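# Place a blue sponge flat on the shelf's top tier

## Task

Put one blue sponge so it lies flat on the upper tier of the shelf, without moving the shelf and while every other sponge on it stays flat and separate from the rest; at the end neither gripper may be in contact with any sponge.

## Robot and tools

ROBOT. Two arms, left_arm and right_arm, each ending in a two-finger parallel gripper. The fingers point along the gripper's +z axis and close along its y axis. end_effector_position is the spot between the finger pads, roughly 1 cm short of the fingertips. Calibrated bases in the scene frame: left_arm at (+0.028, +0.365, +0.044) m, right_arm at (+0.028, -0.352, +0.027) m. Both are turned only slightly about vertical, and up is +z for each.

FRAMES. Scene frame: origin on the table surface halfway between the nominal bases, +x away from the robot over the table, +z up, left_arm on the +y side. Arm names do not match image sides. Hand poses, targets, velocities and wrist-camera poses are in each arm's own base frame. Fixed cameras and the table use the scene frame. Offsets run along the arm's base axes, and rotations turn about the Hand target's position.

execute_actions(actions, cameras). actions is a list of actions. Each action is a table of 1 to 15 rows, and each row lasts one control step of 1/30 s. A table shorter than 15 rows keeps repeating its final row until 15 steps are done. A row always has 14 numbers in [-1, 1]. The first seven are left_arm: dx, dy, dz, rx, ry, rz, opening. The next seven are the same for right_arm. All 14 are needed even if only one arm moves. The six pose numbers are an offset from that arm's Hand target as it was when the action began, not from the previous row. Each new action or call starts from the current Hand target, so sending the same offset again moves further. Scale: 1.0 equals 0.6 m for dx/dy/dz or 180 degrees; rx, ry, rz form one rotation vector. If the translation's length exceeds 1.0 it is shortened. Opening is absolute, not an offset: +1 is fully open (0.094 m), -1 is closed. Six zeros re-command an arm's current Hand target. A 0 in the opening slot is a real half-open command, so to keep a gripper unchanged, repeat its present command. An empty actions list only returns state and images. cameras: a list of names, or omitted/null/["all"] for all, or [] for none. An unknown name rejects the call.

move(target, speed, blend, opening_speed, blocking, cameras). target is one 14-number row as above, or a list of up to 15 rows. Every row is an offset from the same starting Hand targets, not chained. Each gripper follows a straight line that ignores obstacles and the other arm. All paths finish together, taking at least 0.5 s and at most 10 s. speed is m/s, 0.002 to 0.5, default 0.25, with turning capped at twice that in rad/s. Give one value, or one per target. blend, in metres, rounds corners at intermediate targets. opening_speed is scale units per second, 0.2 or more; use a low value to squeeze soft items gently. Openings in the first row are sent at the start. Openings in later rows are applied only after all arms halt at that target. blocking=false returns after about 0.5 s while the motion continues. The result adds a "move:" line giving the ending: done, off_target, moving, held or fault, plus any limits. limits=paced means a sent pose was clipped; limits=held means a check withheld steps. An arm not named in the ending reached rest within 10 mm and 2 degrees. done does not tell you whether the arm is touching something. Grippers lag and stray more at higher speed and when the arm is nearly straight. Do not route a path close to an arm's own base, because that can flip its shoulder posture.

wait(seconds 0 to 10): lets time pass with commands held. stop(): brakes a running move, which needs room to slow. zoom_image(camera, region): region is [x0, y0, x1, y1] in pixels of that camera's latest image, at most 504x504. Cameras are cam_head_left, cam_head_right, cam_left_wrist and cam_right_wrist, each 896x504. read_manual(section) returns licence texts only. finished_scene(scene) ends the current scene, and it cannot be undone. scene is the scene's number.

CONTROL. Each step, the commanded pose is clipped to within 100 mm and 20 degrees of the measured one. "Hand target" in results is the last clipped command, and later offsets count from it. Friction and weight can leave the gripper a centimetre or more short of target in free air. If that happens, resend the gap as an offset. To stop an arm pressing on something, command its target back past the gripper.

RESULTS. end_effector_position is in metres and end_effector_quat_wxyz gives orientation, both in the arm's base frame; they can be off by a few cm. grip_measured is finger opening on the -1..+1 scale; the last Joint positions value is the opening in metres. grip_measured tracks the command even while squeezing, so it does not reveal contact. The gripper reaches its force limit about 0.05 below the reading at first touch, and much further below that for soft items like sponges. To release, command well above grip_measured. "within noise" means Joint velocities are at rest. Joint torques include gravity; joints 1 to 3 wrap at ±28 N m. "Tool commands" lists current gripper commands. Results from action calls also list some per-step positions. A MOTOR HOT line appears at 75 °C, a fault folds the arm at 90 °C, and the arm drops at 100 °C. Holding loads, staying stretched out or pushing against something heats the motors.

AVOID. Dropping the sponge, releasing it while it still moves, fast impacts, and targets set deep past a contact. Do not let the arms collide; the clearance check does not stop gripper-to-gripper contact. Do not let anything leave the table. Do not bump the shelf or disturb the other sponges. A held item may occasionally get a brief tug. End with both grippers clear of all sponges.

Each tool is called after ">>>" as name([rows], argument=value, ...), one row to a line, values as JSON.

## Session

>>> execute_actions(actions=[])

Scene clock: 0.00 s.
left_arm: end_effector_position=(+0.4062, +0.0450, +0.1053) grip_measured=+1.000 end_effector_quat_wxyz=(+0.570, -0.097, +0.805, +0.133) | right_arm: end_effector_position=(+0.4027, -0.0245, +0.1138) grip_measured=+1.000 end_effector_quat_wxyz=(+0.606, +0.063, +0.791, -0.059)
Joint positions: left_arm=[-0.056 1.587 0.449 0.792 -0.383 -0.025 0.094] | right_arm=[0.02 1.559 0.378 0.914 0.19 0.035 0.094]
Joint velocities: within noise
Joint torques (N m): no reading
Motor temperatures (°C): left_arm=[26 27 28 25 24 27 28] | right_arm=[27 29 26 27 27 28 28]
Heat: left arm: 28 °C; right arm: 29 °C.
Hand target: left_arm +0.4116, +0.0458, +0.1221; +0.590, -0.105, +0.790, +0.131 | right_arm +0.4073, -0.0259, +0.1300; +0.624, +0.070, +0.776, -0.058
Tool commands: left_gripper/opening=+1.0 right_gripper/opening=+1.0

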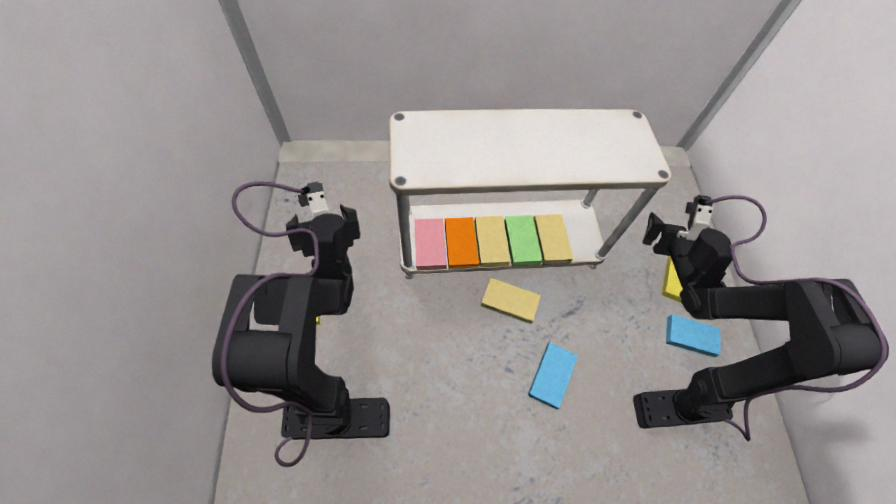

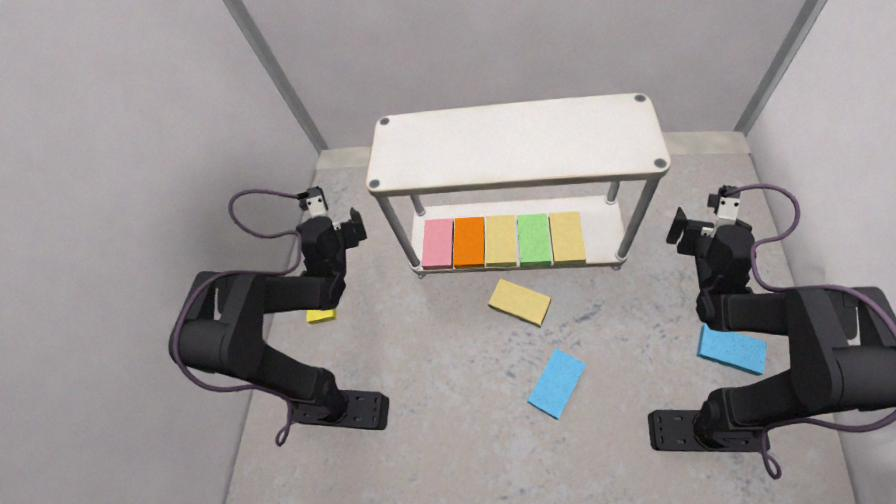

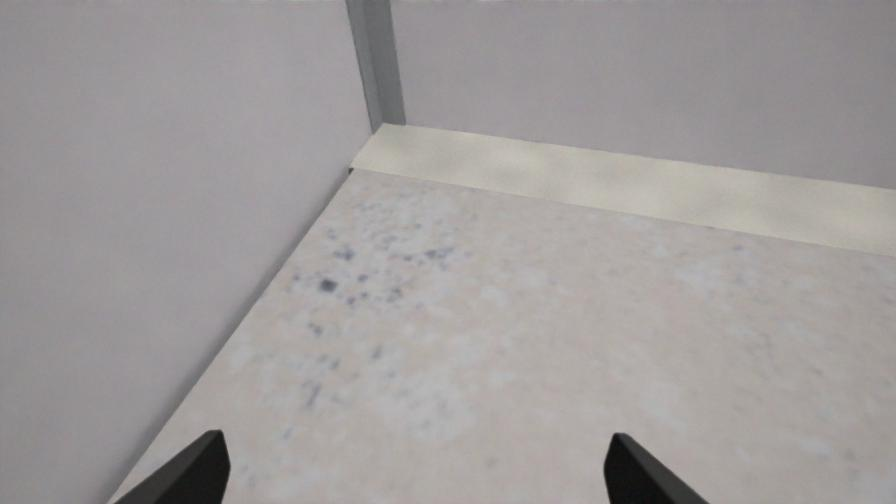

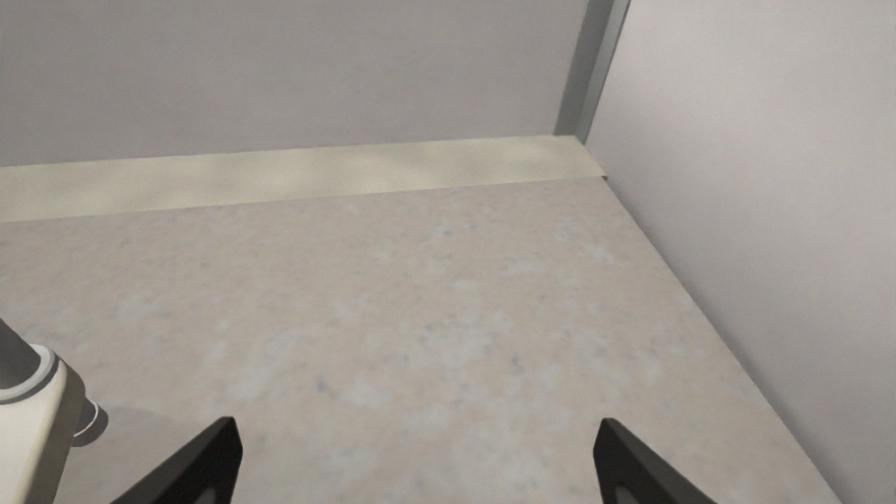

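>>> move([
  [-0.27,-0.16,0.13,-0.003,0.08,-0.04,1,0,0,0,0,0,0,1],
  [-0.558,-0.793,0.047,-0.0132,0.3748,-0.1849,1,0,0,0,0,0,0,1],
], blend=0.04)

Scene clock: 4.90 s.
left_arm: end_effector_position=(+0.0766, -0.4234, +0.1409) grip_measured=+1.000 end_effector_quat_wxyz=(+0.064, +0.189, +0.980, -0.001) | right_arm: end_effector_position=(+0.4027, -0.0245, +0.1138) grip_measured=+1.000 end_effector_quat_wxyz=(+0.606, +0.063, +0.791, -0.059)
Joint positions: left_arm=[-1.444 2.19 2.167 -1.506 -0.121 -1.061 0.094] | right_arm=[0.02 1.559 0.378 0.914 0.19 0.035 0.094]
Joint velocities: within noise
Joint torques (N m): left_arm=[-0.36 -7.84 8.39 0.13 -0.02 0.05] | right_arm=[-0.1 -5.91 5.16 2.2 -0.01 0]
Motor temperatures (°C): left_arm=[26 27 29 25 24 27 28] | right_arm=[27 29 27 28 27 28 28]
Heat: left arm: 29 °C; right arm: 29 °C.
Hand target: left_arm +0.0768, -0.4300, +0.1503; +0.068, +0.190, +0.979, -0.013 | right_arm +0.4073, -0.0259, +0.1300; +0.624, +0.070, +0.776, -0.058
Off the commanded pose: left_arm 0.011 m, 2 deg | right_arm 0.017 m, 3 deg.
move: off_target (left_arm, right_arm)

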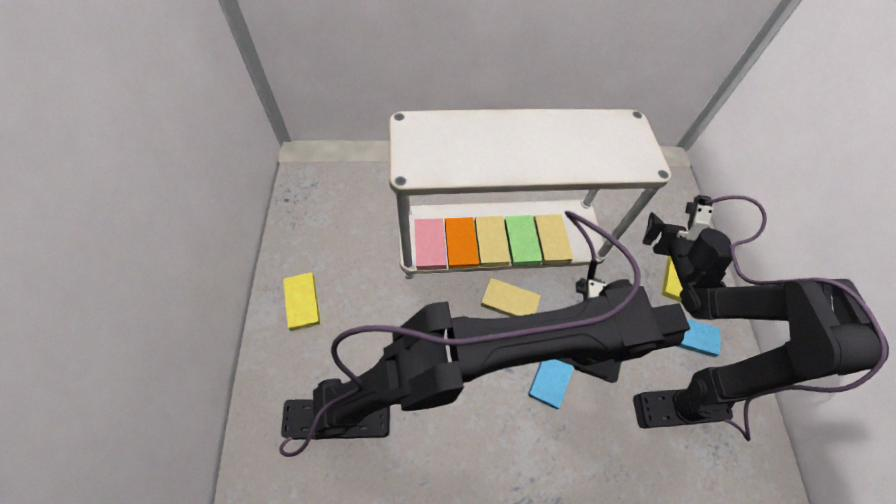

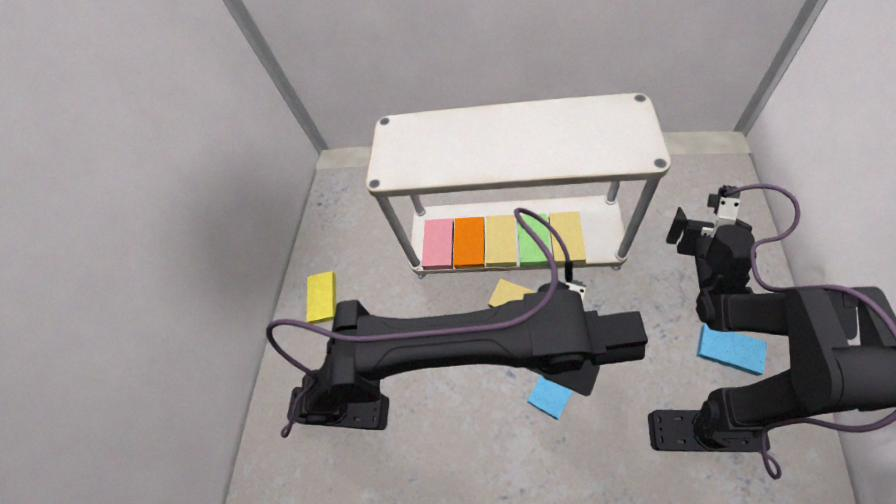

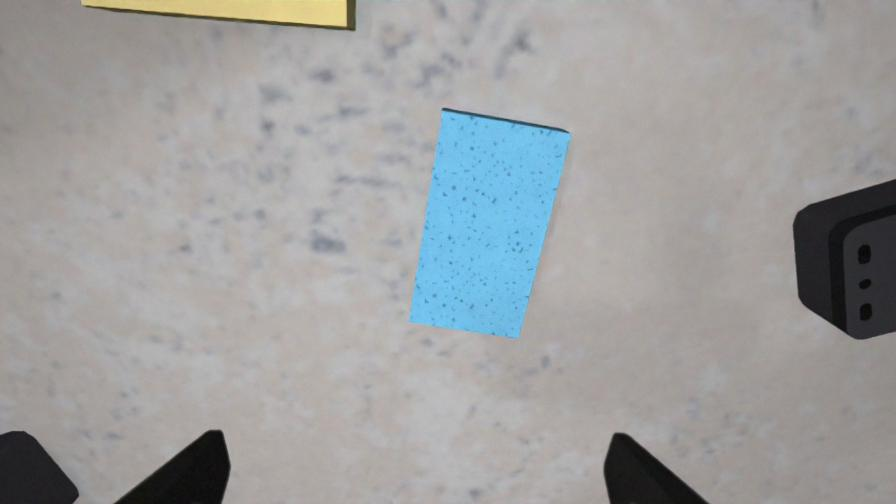

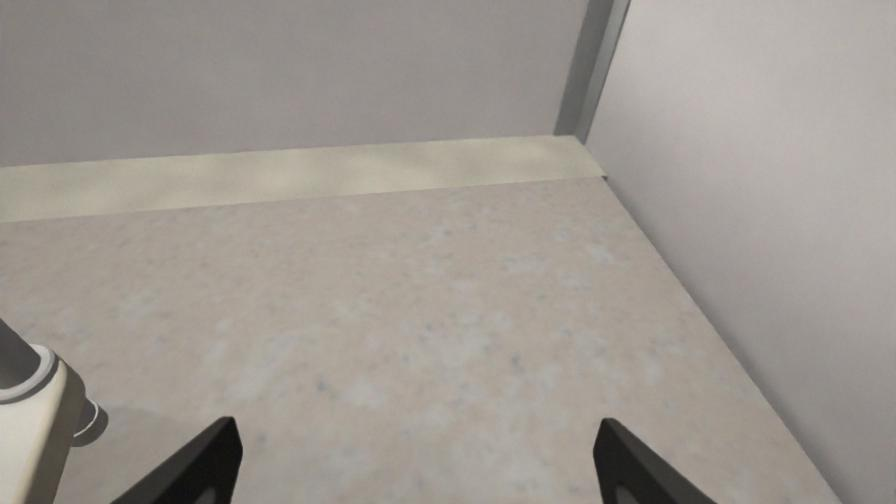

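>>> move(target=[-0.002,-0.062,-0.17,0,0,-0.036,1,0,0,0,0,0,0,1], speed=0.2, cameras=["cam_left_wrist","cam_head_right"])

Scene clock: 6.97 s.
left_arm: end_effector_position=(+0.0798, -0.4617, +0.0484) grip_measured=+1.000 end_effector_quat_wxyz=(+0.062, +0.239, +0.969, -0.007) | right_arm: end_effector_position=(+0.4027, -0.0245, +0.1138) grip_measured=+1.000 end_effector_quat_wxyz=(+0.606, +0.063, +0.791, -0.059)
Joint positions: left_arm=[-1.444 2.331 2.033 -1.214 -0.111 -0.956 0.094] | right_arm=[0.02 1.559 0.378 0.914 0.19 0.035 0.094]
Joint velocities: within noise
Joint torques (N m): left_arm=[-0.42 -9.77 4.26 0.55 -0.03 0.04] | right_arm=[-0.09 -5.91 5.16 2.2 -0.01 0]
Motor temperatures (°C): left_arm=[26 28 29 25 24 27 28] | right_arm=[27 29 27 29 27 28 28]
Heat: left arm: 29 °C; right arm: 29 °C.
Hand target: left_arm +0.0756, -0.4672, +0.0483; +0.067, +0.245, +0.967, -0.017 | right_arm +0.4073, -0.0259, +0.1300; +0.624, +0.070, +0.776, -0.058
Off the commanded pose: left_arm 0.007 m, 1 deg | right_arm 0.017 m, 3 deg.
move: off_target (right_arm)
Images, in order (width x height): cam_head_right 896x504, cam_left_wrist 896x504.

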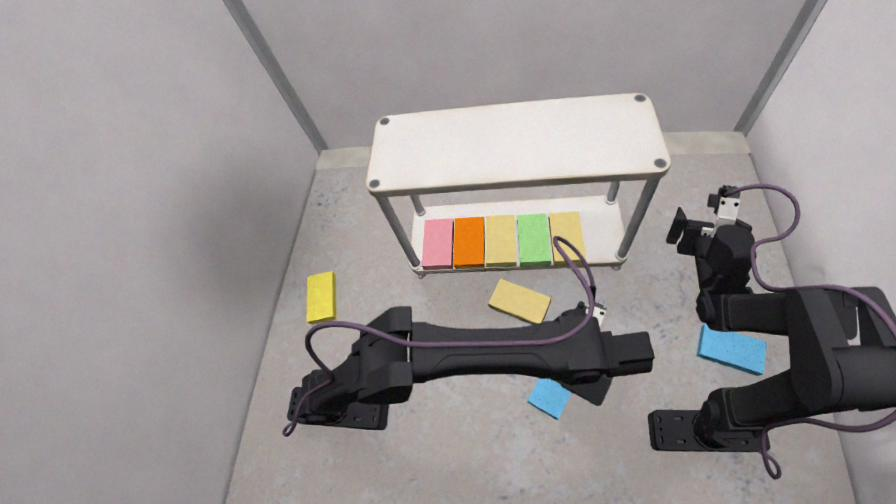

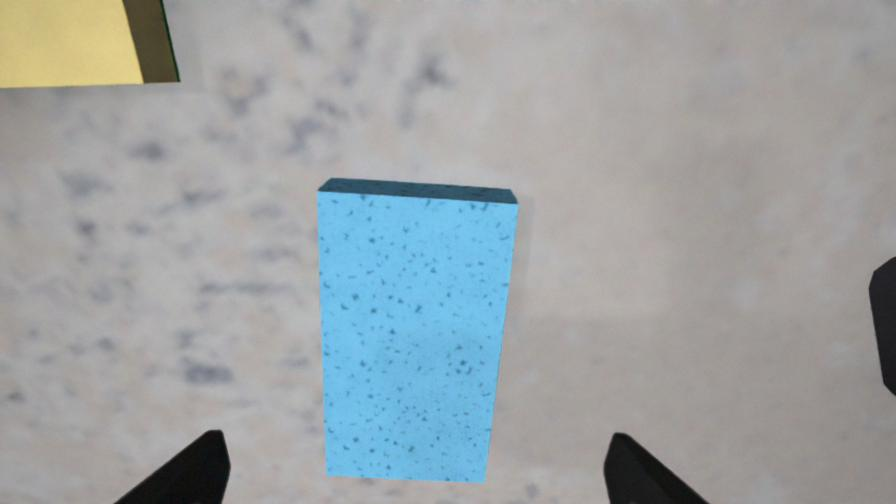

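>>> move(target=[-0.003,0,-0.112,0,0,0,1,0,0,0,0,0,0,1], speed=0.1, cameras=["cam_left_wrist"])

Scene clock: 8.87 s.
left_arm: end_effector_position=(+0.0793, -0.4634, -0.0148) grip_measured=+1.000 end_effector_quat_wxyz=(+0.064, +0.241, +0.968, -0.011) | right_arm: end_effector_position=(+0.4027, -0.0245, +0.1138) grip_measured=+1.000 end_effector_quat_wxyz=(+0.606, +0.063, +0.791, -0.059)
Joint positions: left_arm=[-1.446 2.377 1.858 -0.984 -0.111 -0.955 0.094] | right_arm=[0.02 1.559 0.378 0.914 0.19 0.035 0.094]
Joint velocities: within noise
Joint torques (N m): left_arm=[-0.43 -9.37 3.81 0.55 -0.03 -0.01] | right_arm=[-0.09 -5.91 5.15 2.2 -0.01 0]
Motor temperatures (°C): left_arm=[26 28 29 25 24 27 28] | right_arm=[27 30 27 30 27 28 28]
Heat: left arm: 29 °C; right arm: 30 °C.
Hand target: left_arm +0.0738, -0.4672, -0.0189; +0.067, +0.245, +0.967, -0.017 | right_arm +0.4073, -0.0259, +0.1300; +0.624, +0.070, +0.776, -0.058
Off the commanded pose: left_arm 0.008 m, 1 deg | right_arm 0.017 m, 3 deg.
move: off_target (right_arm)
Images, in order (width x height): cam_left_wrist 896x504.

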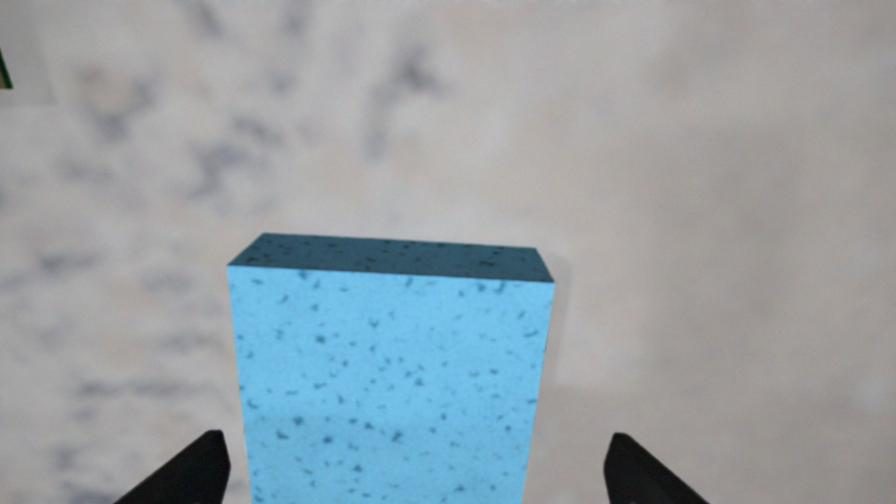

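>>> move(target=[0.005,0.012,-0.01,0,0,0,1,0,0,0,0,0,0,1], speed=0.05, cameras=["cam_left_wrist"])

>>> move(target=[0,0,0,0,0,0,0.15,0,0,0,0,0,0,1], opening_speed=0.6, cameras=["cam_left_wrist"])

Scene clock: 10.20 s.
left_arm: end_effector_position=(+0.0783, -0.4558, -0.0283) grip_measured=+1.000 end_effector_quat_wxyz=(+0.062, +0.242, +0.968, -0.005) | right_arm: end_effector_position=(+0.4027, -0.0245, +0.1138) grip_measured=+1.000 end_effector_quat_wxyz=(+0.606, +0.063, +0.791, -0.059)
Joint positions: left_arm=[-1.446 2.377 1.803 -0.943 -0.111 -0.953 0.094] | right_arm=[0.02 1.559 0.378 0.914 0.19 0.035 0.094]
Joint velocities: within noise
Joint torques (N m): left_arm=[0.14 -10.61 3.54 0.54 -0.02 0.04] | right_arm=[-0.09 -5.93 5.16 2.2 -0.01 0]
Motor temperatures (°C): left_arm=[26 28 29 25 24 27 28] | right_arm=[27 30 27 30 27 28 28]
Heat: left arm: 29 °C; right arm: 30 °C.
Hand target: left_arm +0.0768, -0.4600, -0.0249; +0.067, +0.245, +0.967, -0.017 | right_arm +0.4073, -0.0259, +0.1300; +0.624, +0.070, +0.776, -0.058
Off the commanded pose: left_arm 0.006 m, 2 deg | right_arm 0.017 m, 3 deg.
move: off_target (right_arm)
Images, in order (width x height): cam_left_wrist 896x504.

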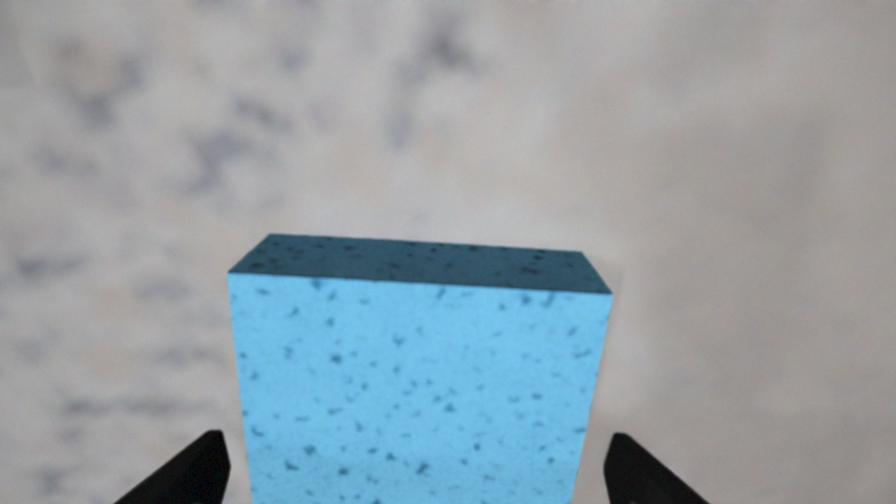

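Scene clock: 12.13 s.
left_arm: end_effector_position=(+0.0783, -0.4558, -0.0283) grip_measured=+0.343 end_effector_quat_wxyz=(+0.062, +0.243, +0.968, -0.005) | right_arm: end_effector_position=(+0.4027, -0.0245, +0.1138) grip_measured=+1.000 end_effector_quat_wxyz=(+0.606, +0.063, +0.791, -0.059)
Joint positions: left_arm=[-1.446 2.377 1.803 -0.943 -0.111 -0.95 0.063] | right_arm=[0.02 1.559 0.378 0.914 0.19 0.035 0.094]
Joint velocities: within noise
Joint torques (N m): left_arm=[0.17 -10.61 3.52 0.55 -0.04 0.03] | right_arm=[-0.09 -5.93 5.15 2.2 -0.01 0]
Motor temperatures (°C): left_arm=[26 29 29 25 24 27 28] | right_arm=[27 30 27 30 27 28 28]
Heat: left arm: 29 °C; right arm: 30 °C.
Hand target: left_arm +0.0768, -0.4600, -0.0249; +0.067, +0.245, +0.967, -0.017 | right_arm +0.4073, -0.0259, +0.1300; +0.624, +0.070, +0.776, -0.058
Off the commanded pose: left_arm 0.006 m, 2 deg | right_arm 0.017 m, 3 deg.
move: off_target (right_arm)
Images, in order (width x height): cam_left_wrist 896x504.

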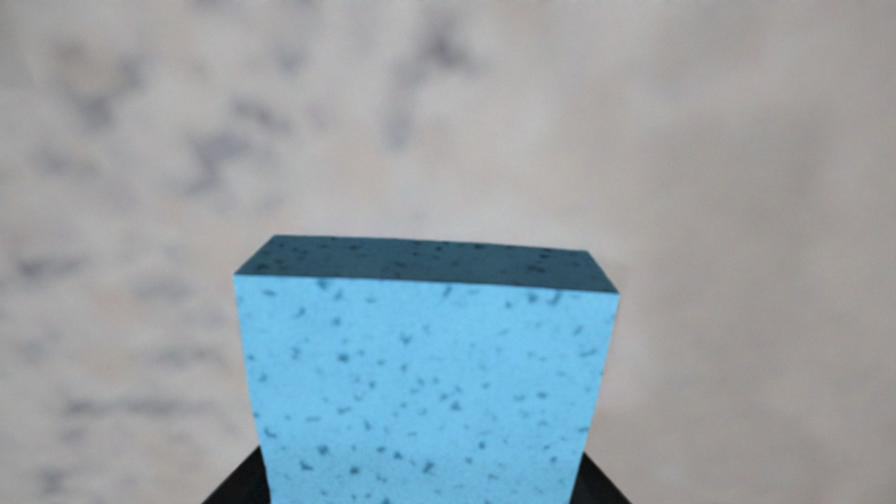

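>>> move([
  [0,0,0.09,0,0,0,0.15,0,0,0,0,0,0,1],
  [0.005,0.2,0.09,0,0,-0.28,0.15,0,0,0,0,0,0,1],
], blend=0.02, speed=0.2, cameras=["cam_head_left","cam_left_wrist"])

Scene clock: 15.93 s.
left_arm: end_effector_position=(+0.0765, -0.3335, +0.0164) grip_measured=+0.339 end_effector_quat_wxyz=(+0.032, +0.635, +0.772, -0.019) | right_arm: end_effector_position=(+0.4027, -0.0245, +0.1138) grip_measured=+1.000 end_effector_quat_wxyz=(+0.606, +0.063, +0.791, -0.059)
Joint positions: left_arm=[-1.354 1.862 1.182 -0.817 -0.01 0.024 0.063] | right_arm=[0.02 1.559 0.378 0.914 0.19 0.035 0.094]
Joint velocities: within noise
Joint torques (N m): left_arm=[0.54 -9.55 3.33 0.63 0.1 0.06] | right_arm=[-0.09 -5.93 5.15 2.2 -0.01 0]
Motor temperatures (°C): left_arm=[26 30 29 25 24 27 28] | right_arm=[27 30 27 31 27 28 28]
Heat: left arm: 30 °C; right arm: 31 °C.
Hand target: left_arm +0.0798, -0.3400, +0.0291; +0.053, +0.633, +0.771, -0.044 | right_arm +0.4073, -0.0259, +0.1300; +0.624, +0.070, +0.776, -0.058
Off the commanded pose: left_arm 0.015 m, 4 deg | right_arm 0.017 m, 3 deg.
move: off_target (left_arm, right_arm)
Images, in order (width x height): cam_head_left 896x504, cam_left_wrist 896x504.

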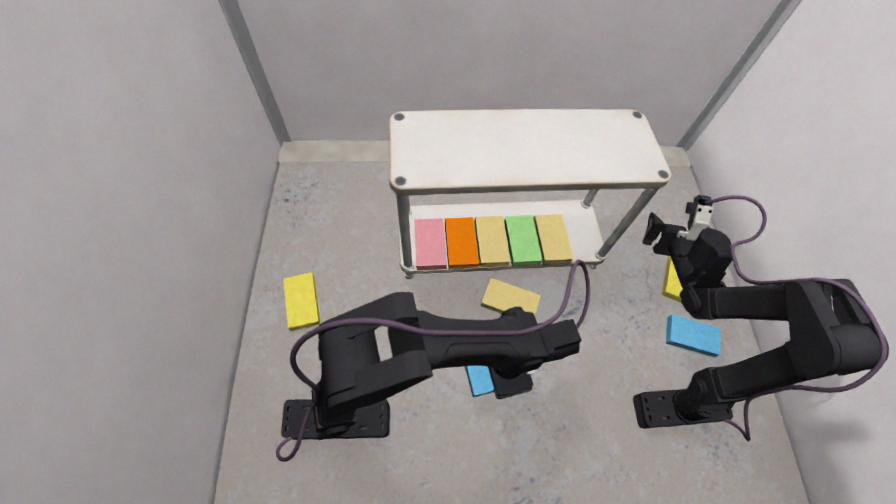

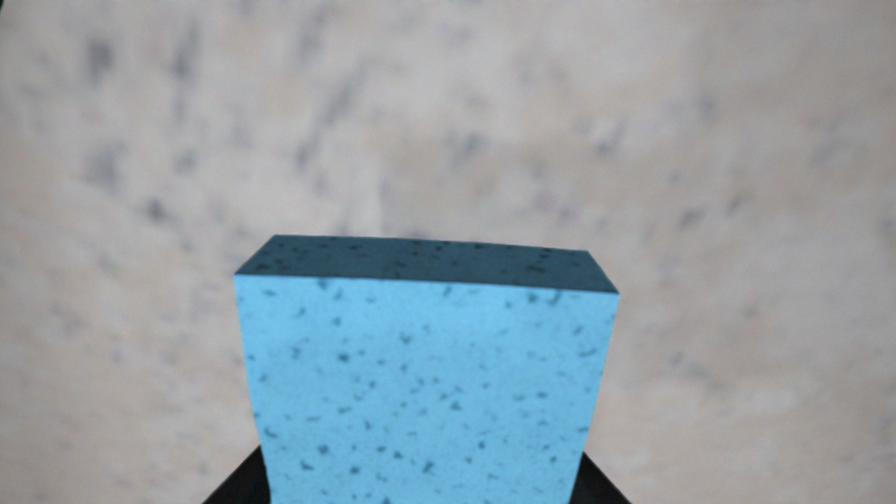

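>>> move(target=[0,0,-0.08,-0.014,-0.003,0,0.15,0,0,0,0,0,0,1], speed=0.07, cameras=["cam_head_right"])

Scene clock: 17.70 s.
left_arm: end_effector_position=(+0.0769, -0.3369, -0.0159) grip_measured=+0.339 end_effector_quat_wxyz=(+0.067, +0.633, +0.770, -0.047) | right_arm: end_effector_position=(+0.4027, -0.0245, +0.1138) grip_measured=+1.000 end_effector_quat_wxyz=(+0.606, +0.063, +0.791, -0.059)
Joint positions: left_arm=[-1.354 1.866 1.029 -0.57 -0.009 0.024 0.063] | right_arm=[0.02 1.559 0.378 0.914 0.19 0.035 0.094]
Joint velocities: within noise
Joint torques (N m): left_arm=[0.61 -5.52 3.22 0.82 0.1 0.05] | right_arm=[-0.09 -5.91 5.15 2.2 -0.01 0]
Motor temperatures (°C): left_arm=[26 30 29 25 24 27 28] | right_arm=[27 30 27 31 27 28 28]
Heat: left arm: 30 °C; right arm: 31 °C.
Hand target: left_arm +0.0798, -0.3400, -0.0189; +0.071, +0.632, +0.769, -0.058 | right_arm +0.4073, -0.0259, +0.1300; +0.624, +0.070, +0.776, -0.058
Off the commanded pose: left_arm 0.005 m, 1 deg | right_arm 0.017 m, 3 deg.
move: off_target (right_arm)
Images, in order (width x height): cam_head_right 896x504.

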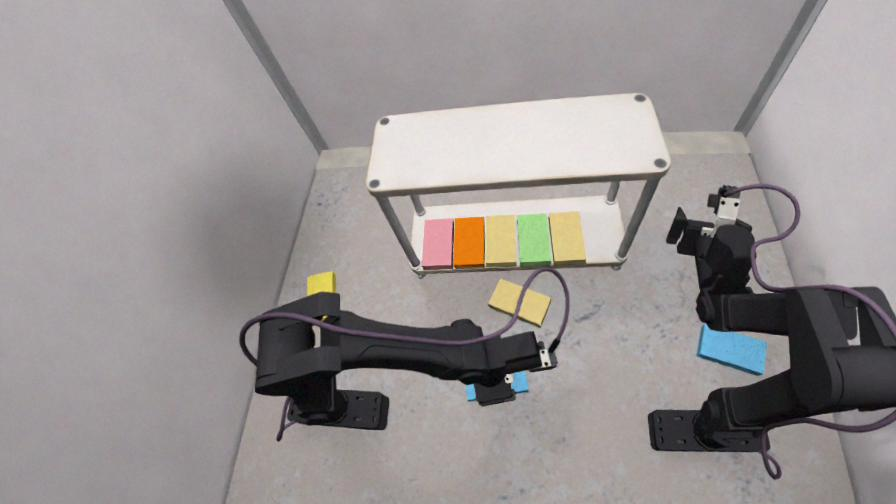

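>>> move(target=[0,0,-0.017,0.008,0.002,0,0.15,0,0,0,0,0,0,1], speed=0.05, cameras=[])

Scene clock: 18.83 s.
left_arm: end_effector_position=(+0.0760, -0.3325, -0.0287) grip_measured=+0.339 end_effector_quat_wxyz=(+0.053, +0.635, +0.770, -0.036) | right_arm: end_effector_position=(+0.4027, -0.0245, +0.1138) grip_measured=+1.000 end_effector_quat_wxyz=(+0.606, +0.063, +0.791, -0.059)
Joint positions: left_arm=[-1.354 1.906 1.029 -0.565 -0.009 0.025 0.063] | right_arm=[0.02 1.559 0.378 0.914 0.19 0.035 0.094]
Joint velocities: within noise
Joint torques (N m): left_arm=[0.64 -5.53 4.03 0.74 0.11 0.05] | right_arm=[-0.1 -5.91 5.16 2.2 -0.01 0]
Motor temperatures (°C): left_arm=[26 29 29 25 24 27 28] | right_arm=[27 30 27 31 27 28 28]
Heat: left arm: 29 °C; right arm: 31 °C.
Hand target: left_arm +0.0798, -0.3400, -0.0291; +0.060, +0.633, +0.770, -0.050 | right_arm +0.4073, -0.0259, +0.1300; +0.624, +0.070, +0.776, -0.058
Off the commanded pose: left_arm 0.008 m, 2 deg | right_arm 0.017 m, 3 deg.
move: off_target (right_arm)
No camera images: "cameras" was empty.

>>> move([
  [0,0,0,0,0,0,1,0,0,0,0,0,0,1],
  [0,0,0.012,-0.218,-0.042,0,1,0,0,0,0,0,0,1],
], opening_speed=1, speed=0.25)

Scene clock: 23.00 s.
left_arm: end_effector_position=(+0.0778, -0.3347, -0.0287) grip_measured=+0.997 end_effector_quat_wxyz=(+0.303, +0.582, +0.712, -0.249) | right_arm: end_effector_position=(+0.4027, -0.0245, +0.1138) grip_measured=+1.000 end_effector_quat_wxyz=(+0.606, +0.063, +0.791, -0.059)
Joint positions: left_arm=[-1.329 1.765 0.334 0.666 0.031 0.029 0.094] | right_arm=[0.02 1.559 0.378 0.914 0.19 0.035 0.094]
Joint velocities: within noise
Joint torques (N m): left_arm=[0.49 -3.4 2.02 1.94 0.11 0.02] | right_arm=[-0.1 -5.91 5.16 2.2 -0.01 0]
Motor temperatures (°C): left_arm=[26 29 29 26 24 27 28] | right_arm=[27 30 27 32 27 28 28]
Heat: left arm: 29 °C; right arm: 32 °C.
Hand target: left_arm +0.0798, -0.3400, -0.0219; +0.319, +0.578, +0.703, -0.265 | right_arm +0.4073, -0.0259, +0.1300; +0.624, +0.070, +0.776, -0.058
Off the commanded pose: left_arm 0.009 m, 3 deg | right_arm 0.017 m, 3 deg.
move: off_target (left_arm, right_arm)

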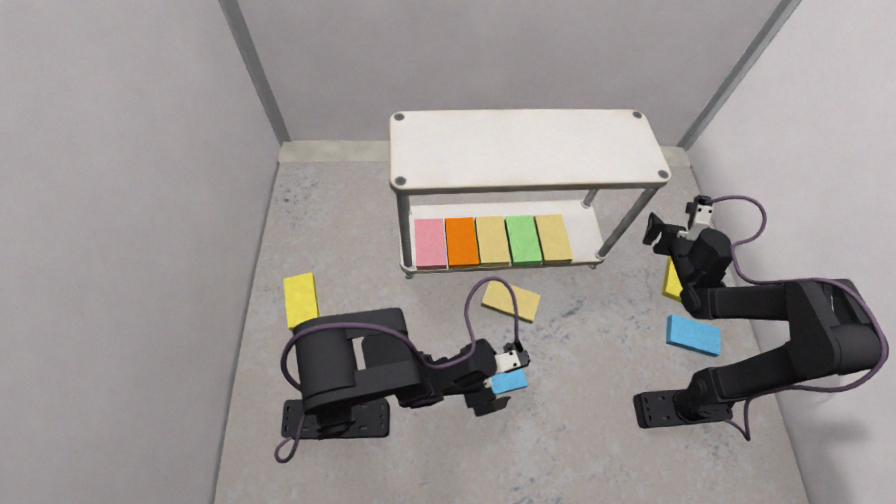

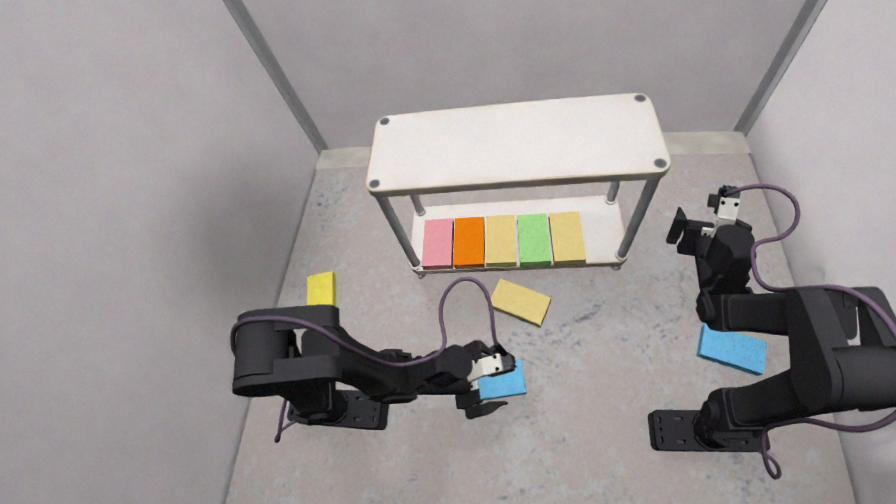

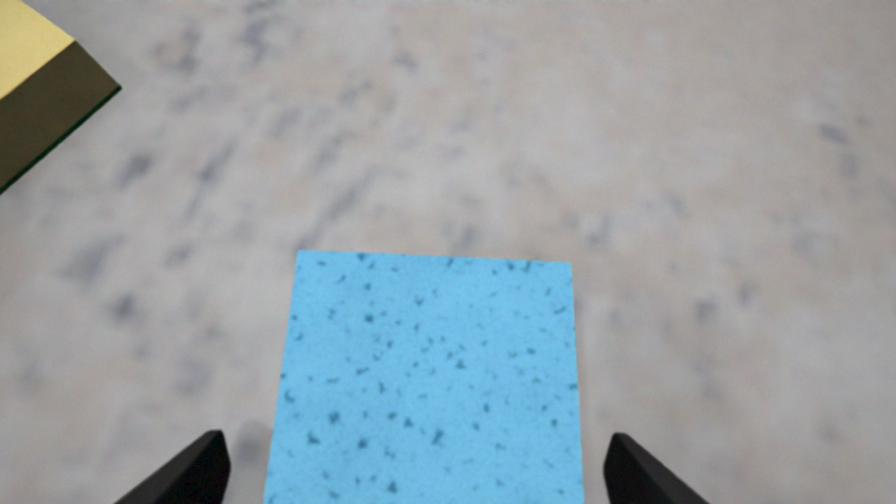

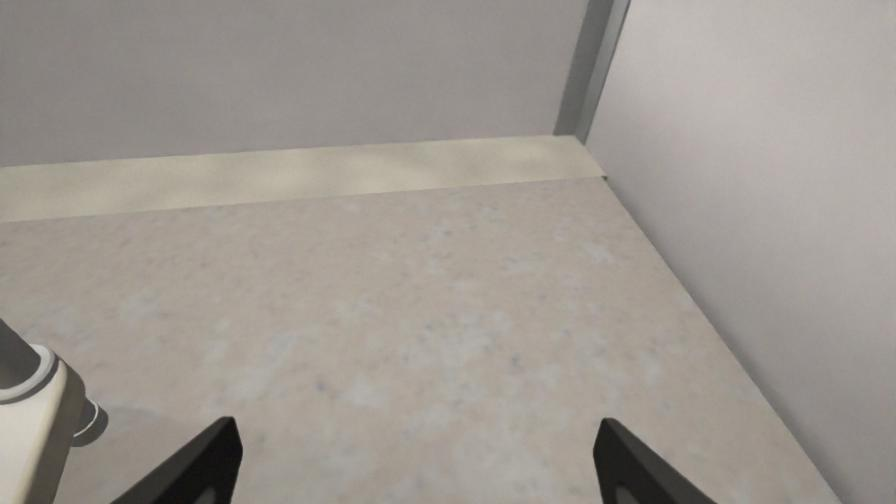

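>>> move(target=[0,0,0,0,0,0,0.15,0,0,0,0,0,0,1], opening_speed=0.6, cameras=["cam_left_wrist"])

>>> move([
  [0.03,0.05,0.45,0,0,0.02,0.15,0,0,0,0,0,0,1],
  [0.284,0.233,0.678,0,0,0.078,0.15,0,0,0,0,0,0,1],
  [0.53,0.158,0.678,0,0,0.078,0.15,0,0,0,0,0,0,1],
], blend=0.04, speed=0.2)

Scene clock: 25.30 s.
left_arm: end_effector_position=(+0.0779, -0.3349, -0.0285) grip_measured=+0.351 end_effector_quat_wxyz=(+0.304, +0.582, +0.712, -0.249) | right_arm: end_effector_position=(+0.4027, -0.0245, +0.1138) grip_measured=+1.000 end_effector_quat_wxyz=(+0.606, +0.063, +0.791, -0.059)
Joint positions: left_arm=[-1.329 1.765 0.334 0.668 0.031 0.029 0.063] | right_arm=[0.02 1.559 0.378 0.914 0.19 0.035 0.094]
Joint velocities: within noise
Joint torques (N m): left_arm=[0.46 -3.38 1.99 1.92 0.11 0.01] | right_arm=[-0.09 -5.91 5.16 2.2 -0.01 0]
Motor temperatures (°C): left_arm=[26 29 29 26 24 27 28] | right_arm=[27 30 27 32 27 28 28]
Heat: left arm: 29 °C; right arm: 32 °C.
Hand target: left_arm +0.0798, -0.3400, -0.0219; +0.319, +0.578, +0.703, -0.265 | right_arm +0.4073, -0.0259, +0.1300; +0.624, +0.070, +0.776, -0.058
Off the commanded pose: left_arm 0.009 m, 3 deg | right_arm 0.017 m, 3 deg.
move: off_target (left_arm, right_arm)
Images, in order (width x height): cam_left_wrist 896x504.

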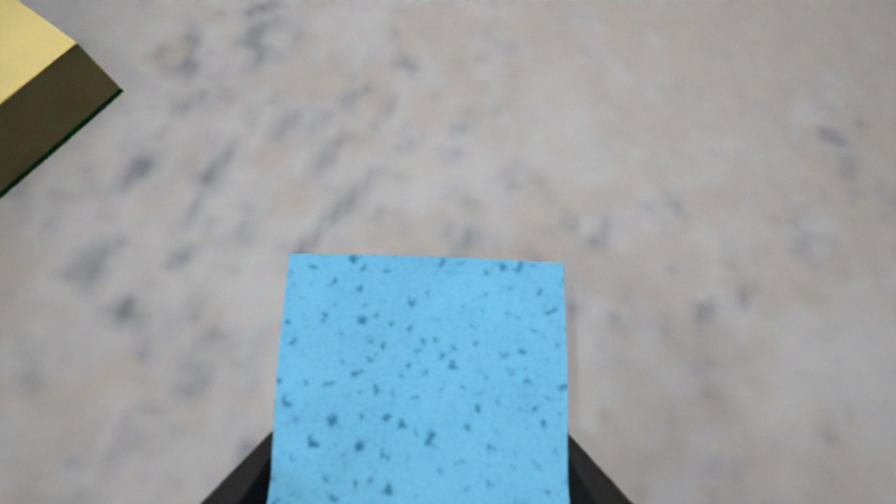

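Scene clock: 30.00 s.
left_arm: end_effector_position=(+0.4032, -0.2472, +0.3770) grip_measured=+0.349 end_effector_quat_wxyz=(+0.369, +0.477, +0.769, -0.213) | right_arm: end_effector_position=(+0.4027, -0.0245, +0.1138) grip_measured=+1.000 end_effector_quat_wxyz=(+0.606, +0.063, +0.791, -0.059)
Joint positions: left_arm=[-0.36 2.139 2.825 -1.518 0.533 0.541 0.063] | right_arm=[0.02 1.559 0.378 0.914 0.19 0.035 0.094]
Joint velocities: within noise
Joint torques (N m): left_arm=[0.44 -6.75 6.65 0.97 0.51 -0.04] | right_arm=[-0.1 -5.93 5.16 2.2 -0.01 0]
Motor temperatures (°C): left_arm=[26 29 29 26 25 27 28] | right_arm=[27 30 27 33 27 28 28]
Heat: left arm: 29 °C; right arm: 33 °C.
Hand target: left_arm +0.3978, -0.2452, +0.3849; +0.349, +0.488, +0.768, -0.224 | right_arm +0.4073, -0.0259, +0.1300; +0.624, +0.070, +0.776, -0.058
Off the commanded pose: left_arm 0.010 m, 3 deg | right_arm 0.017 m, 3 deg.
elbow stopped short (left arm): the move would have taken joint 3 (elbow) straighter than the controller allows.
move: off_target (left_arm, right_arm)

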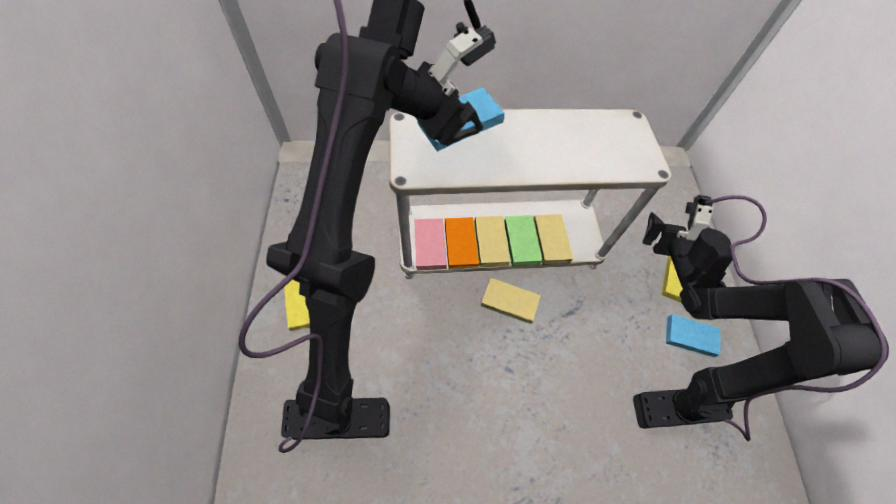

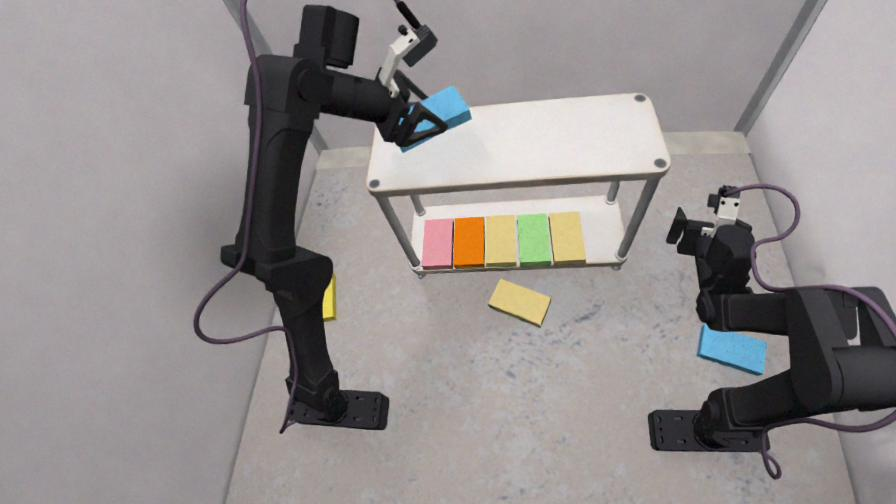

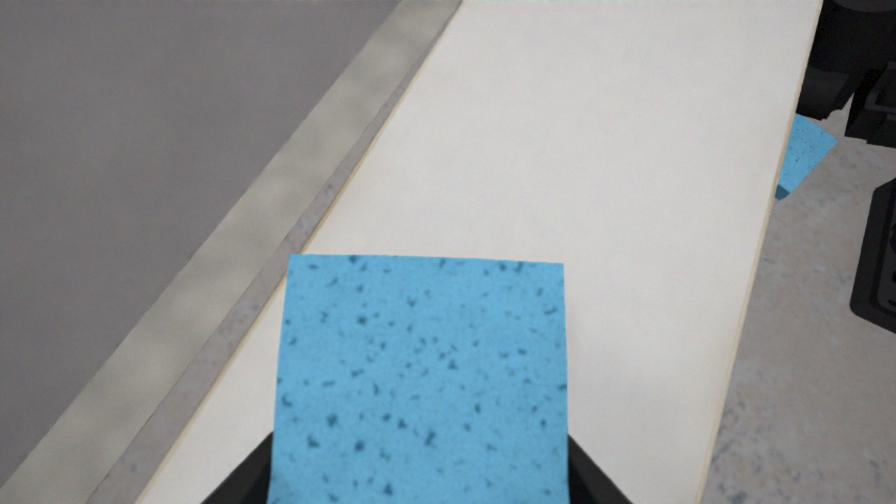

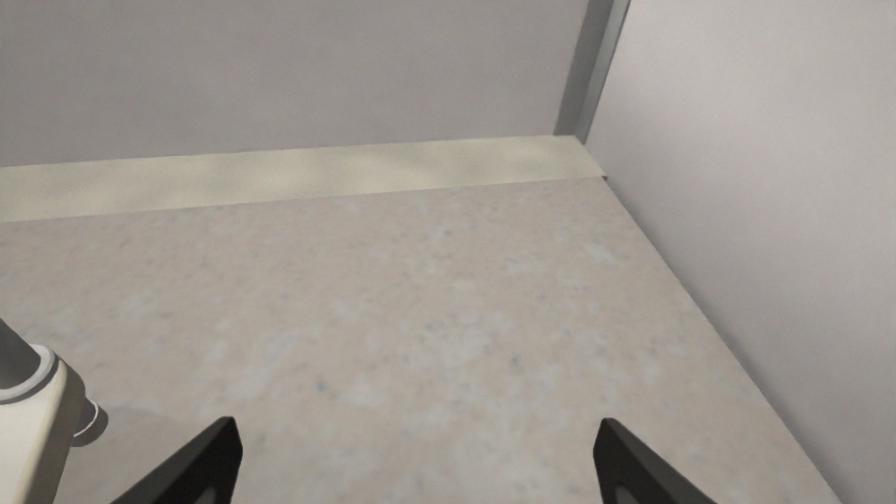

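>>> move(target=[-0.004,0,-0.072,0.025,0.012,0,0.15,0,0,0,0,0,0,1], speed=0.08, cameras=["cam_head_right","cam_left_wrist"])

>>> zoom_image(camera="cam_head_right", region=[350, 60, 550, 210])

Scene clock: 31.87 s.
left_arm: end_effector_position=(+0.4069, -0.2438, +0.3303) grip_measured=+0.349 end_effector_quat_wxyz=(+0.306, +0.488, +0.791, -0.205) | right_arm: end_effector_position=(+0.4027, -0.0245, +0.1138) grip_measured=+1.000 end_effector_quat_wxyz=(+0.606, +0.063, +0.791, -0.059)
Joint positions: left_arm=[-0.36 2.139 2.681 -1.524 0.504 0.59 0.063] | right_arm=[0.02 1.559 0.378 0.914 0.19 0.035 0.094]
Joint velocities: within noise
Joint torques (N m): left_arm=[-0.42 -10.19 2.93 1.02 0.18 0.04] | right_arm=[-0.09 -5.91 5.16 2.2 -0.01 0]
Motor temperatures (°C): left_arm=[26 29 29 26 25 27 28] | right_arm=[27 30 27 33 27 28 28]
Heat: left arm: 29 °C; right arm: 33 °C.
Hand target: left_arm +0.3954, -0.2452, +0.3417; +0.315, +0.497, +0.783, -0.203 | right_arm +0.4073, -0.0259, +0.1300; +0.624, +0.070, +0.776, -0.058
Off the commanded pose: left_arm 0.016 m, 2 deg | right_arm 0.017 m, 3 deg.
move: off_target (left_arm, right_arm)
Images, in order (width x height): cam_head_right 896x504, cam_left_wrist 896x504.

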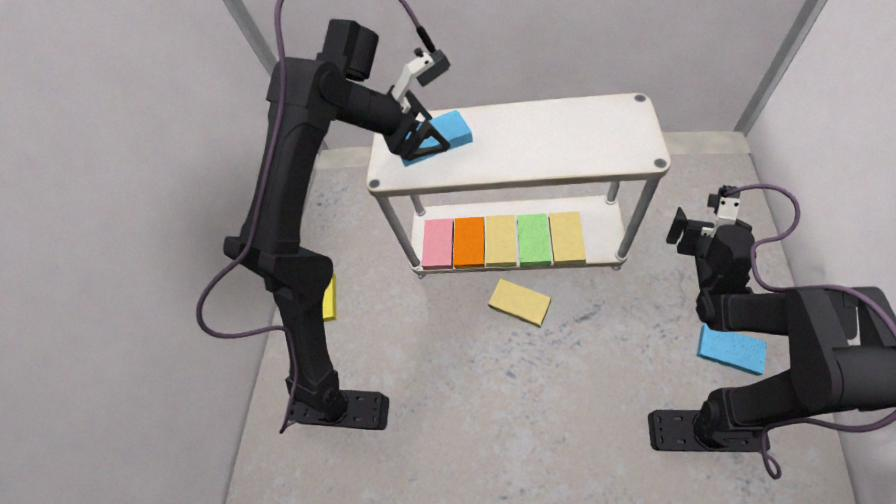

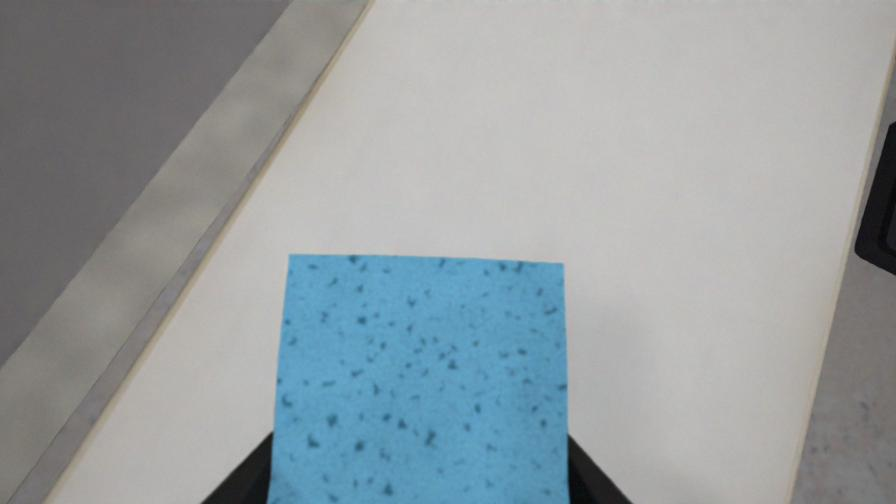

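Scaled by 2.520 from the camera's 896x504 image, which has a finer 1280x720 frame.

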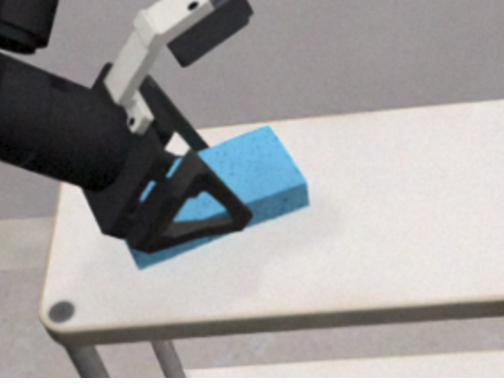

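>>> move(target=[-0.004,0,-0.008,-0.012,-0.006,0,0.15,0,0,0,0,0,0,1], speed=0.04, cameras=["cam_head_right"])

>>> zoom_image(camera="cam_head_right", region=[350, 60, 550, 210])

Scene clock: 33.30 s.
left_arm: end_effector_position=(+0.4047, -0.2432, +0.3272) grip_measured=+0.349 end_effector_quat_wxyz=(+0.327, +0.493, +0.781, -0.200) | right_arm: end_effector_position=(+0.4027, -0.0245, +0.1138) grip_measured=+1.000 end_effector_quat_wxyz=(+0.606, +0.063, +0.791, -0.059)
Joint positions: left_arm=[-0.36 1.995 2.395 -1.34 0.505 0.599 0.063] | right_arm=[0.02 1.559 0.378 0.914 0.19 0.035 0.094]
Joint velocities: within noise
Joint torques (N m): left_arm=[0.13 -9.62 2.85 1.12 0.43 -0.11] | right_arm=[-0.09 -5.93 5.16 2.2 -0.01 0]
Motor temperatures (°C): left_arm=[26 29 29 26 25 27 29] | right_arm=[27 30 27 33 27 28 28]
Heat: left arm: 29 °C; right arm: 33 °C.
Hand target: left_arm +0.3930, -0.2452, +0.3369; +0.332, +0.493, +0.776, -0.213 | right_arm +0.4073, -0.0259, +0.1300; +0.624, +0.070, +0.776, -0.058
Off the commanded pose: left_arm 0.015 m, 2 deg | right_arm 0.017 m, 3 deg.
move: off_target (left_arm, right_arm)
Images, in order (width x height): cam_head_right 896x504.

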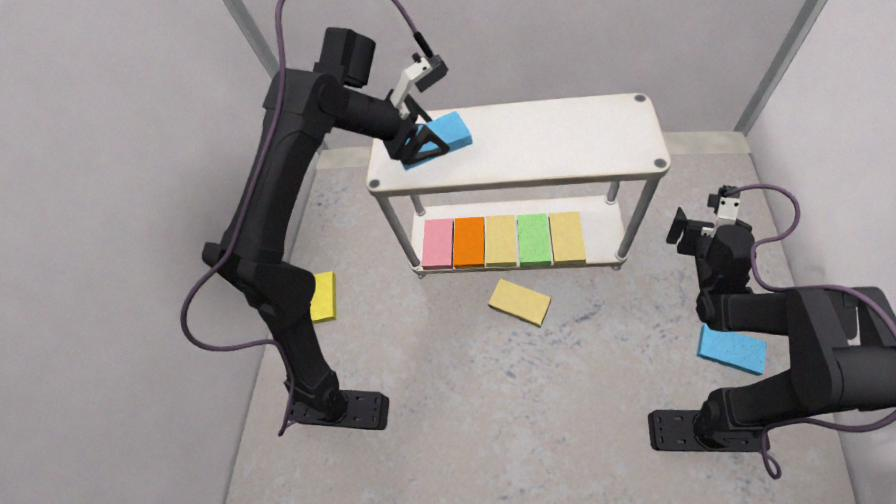

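Scaled by 2.520 from the camera's 896x504 image, which has a finer 1280x720 frame.

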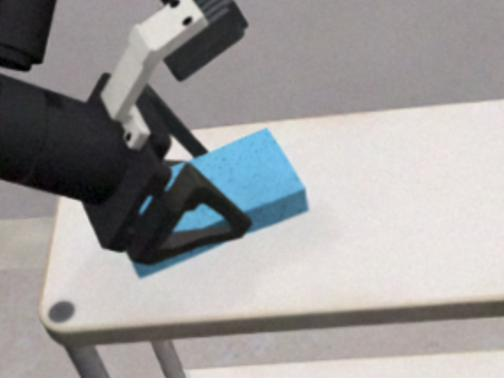

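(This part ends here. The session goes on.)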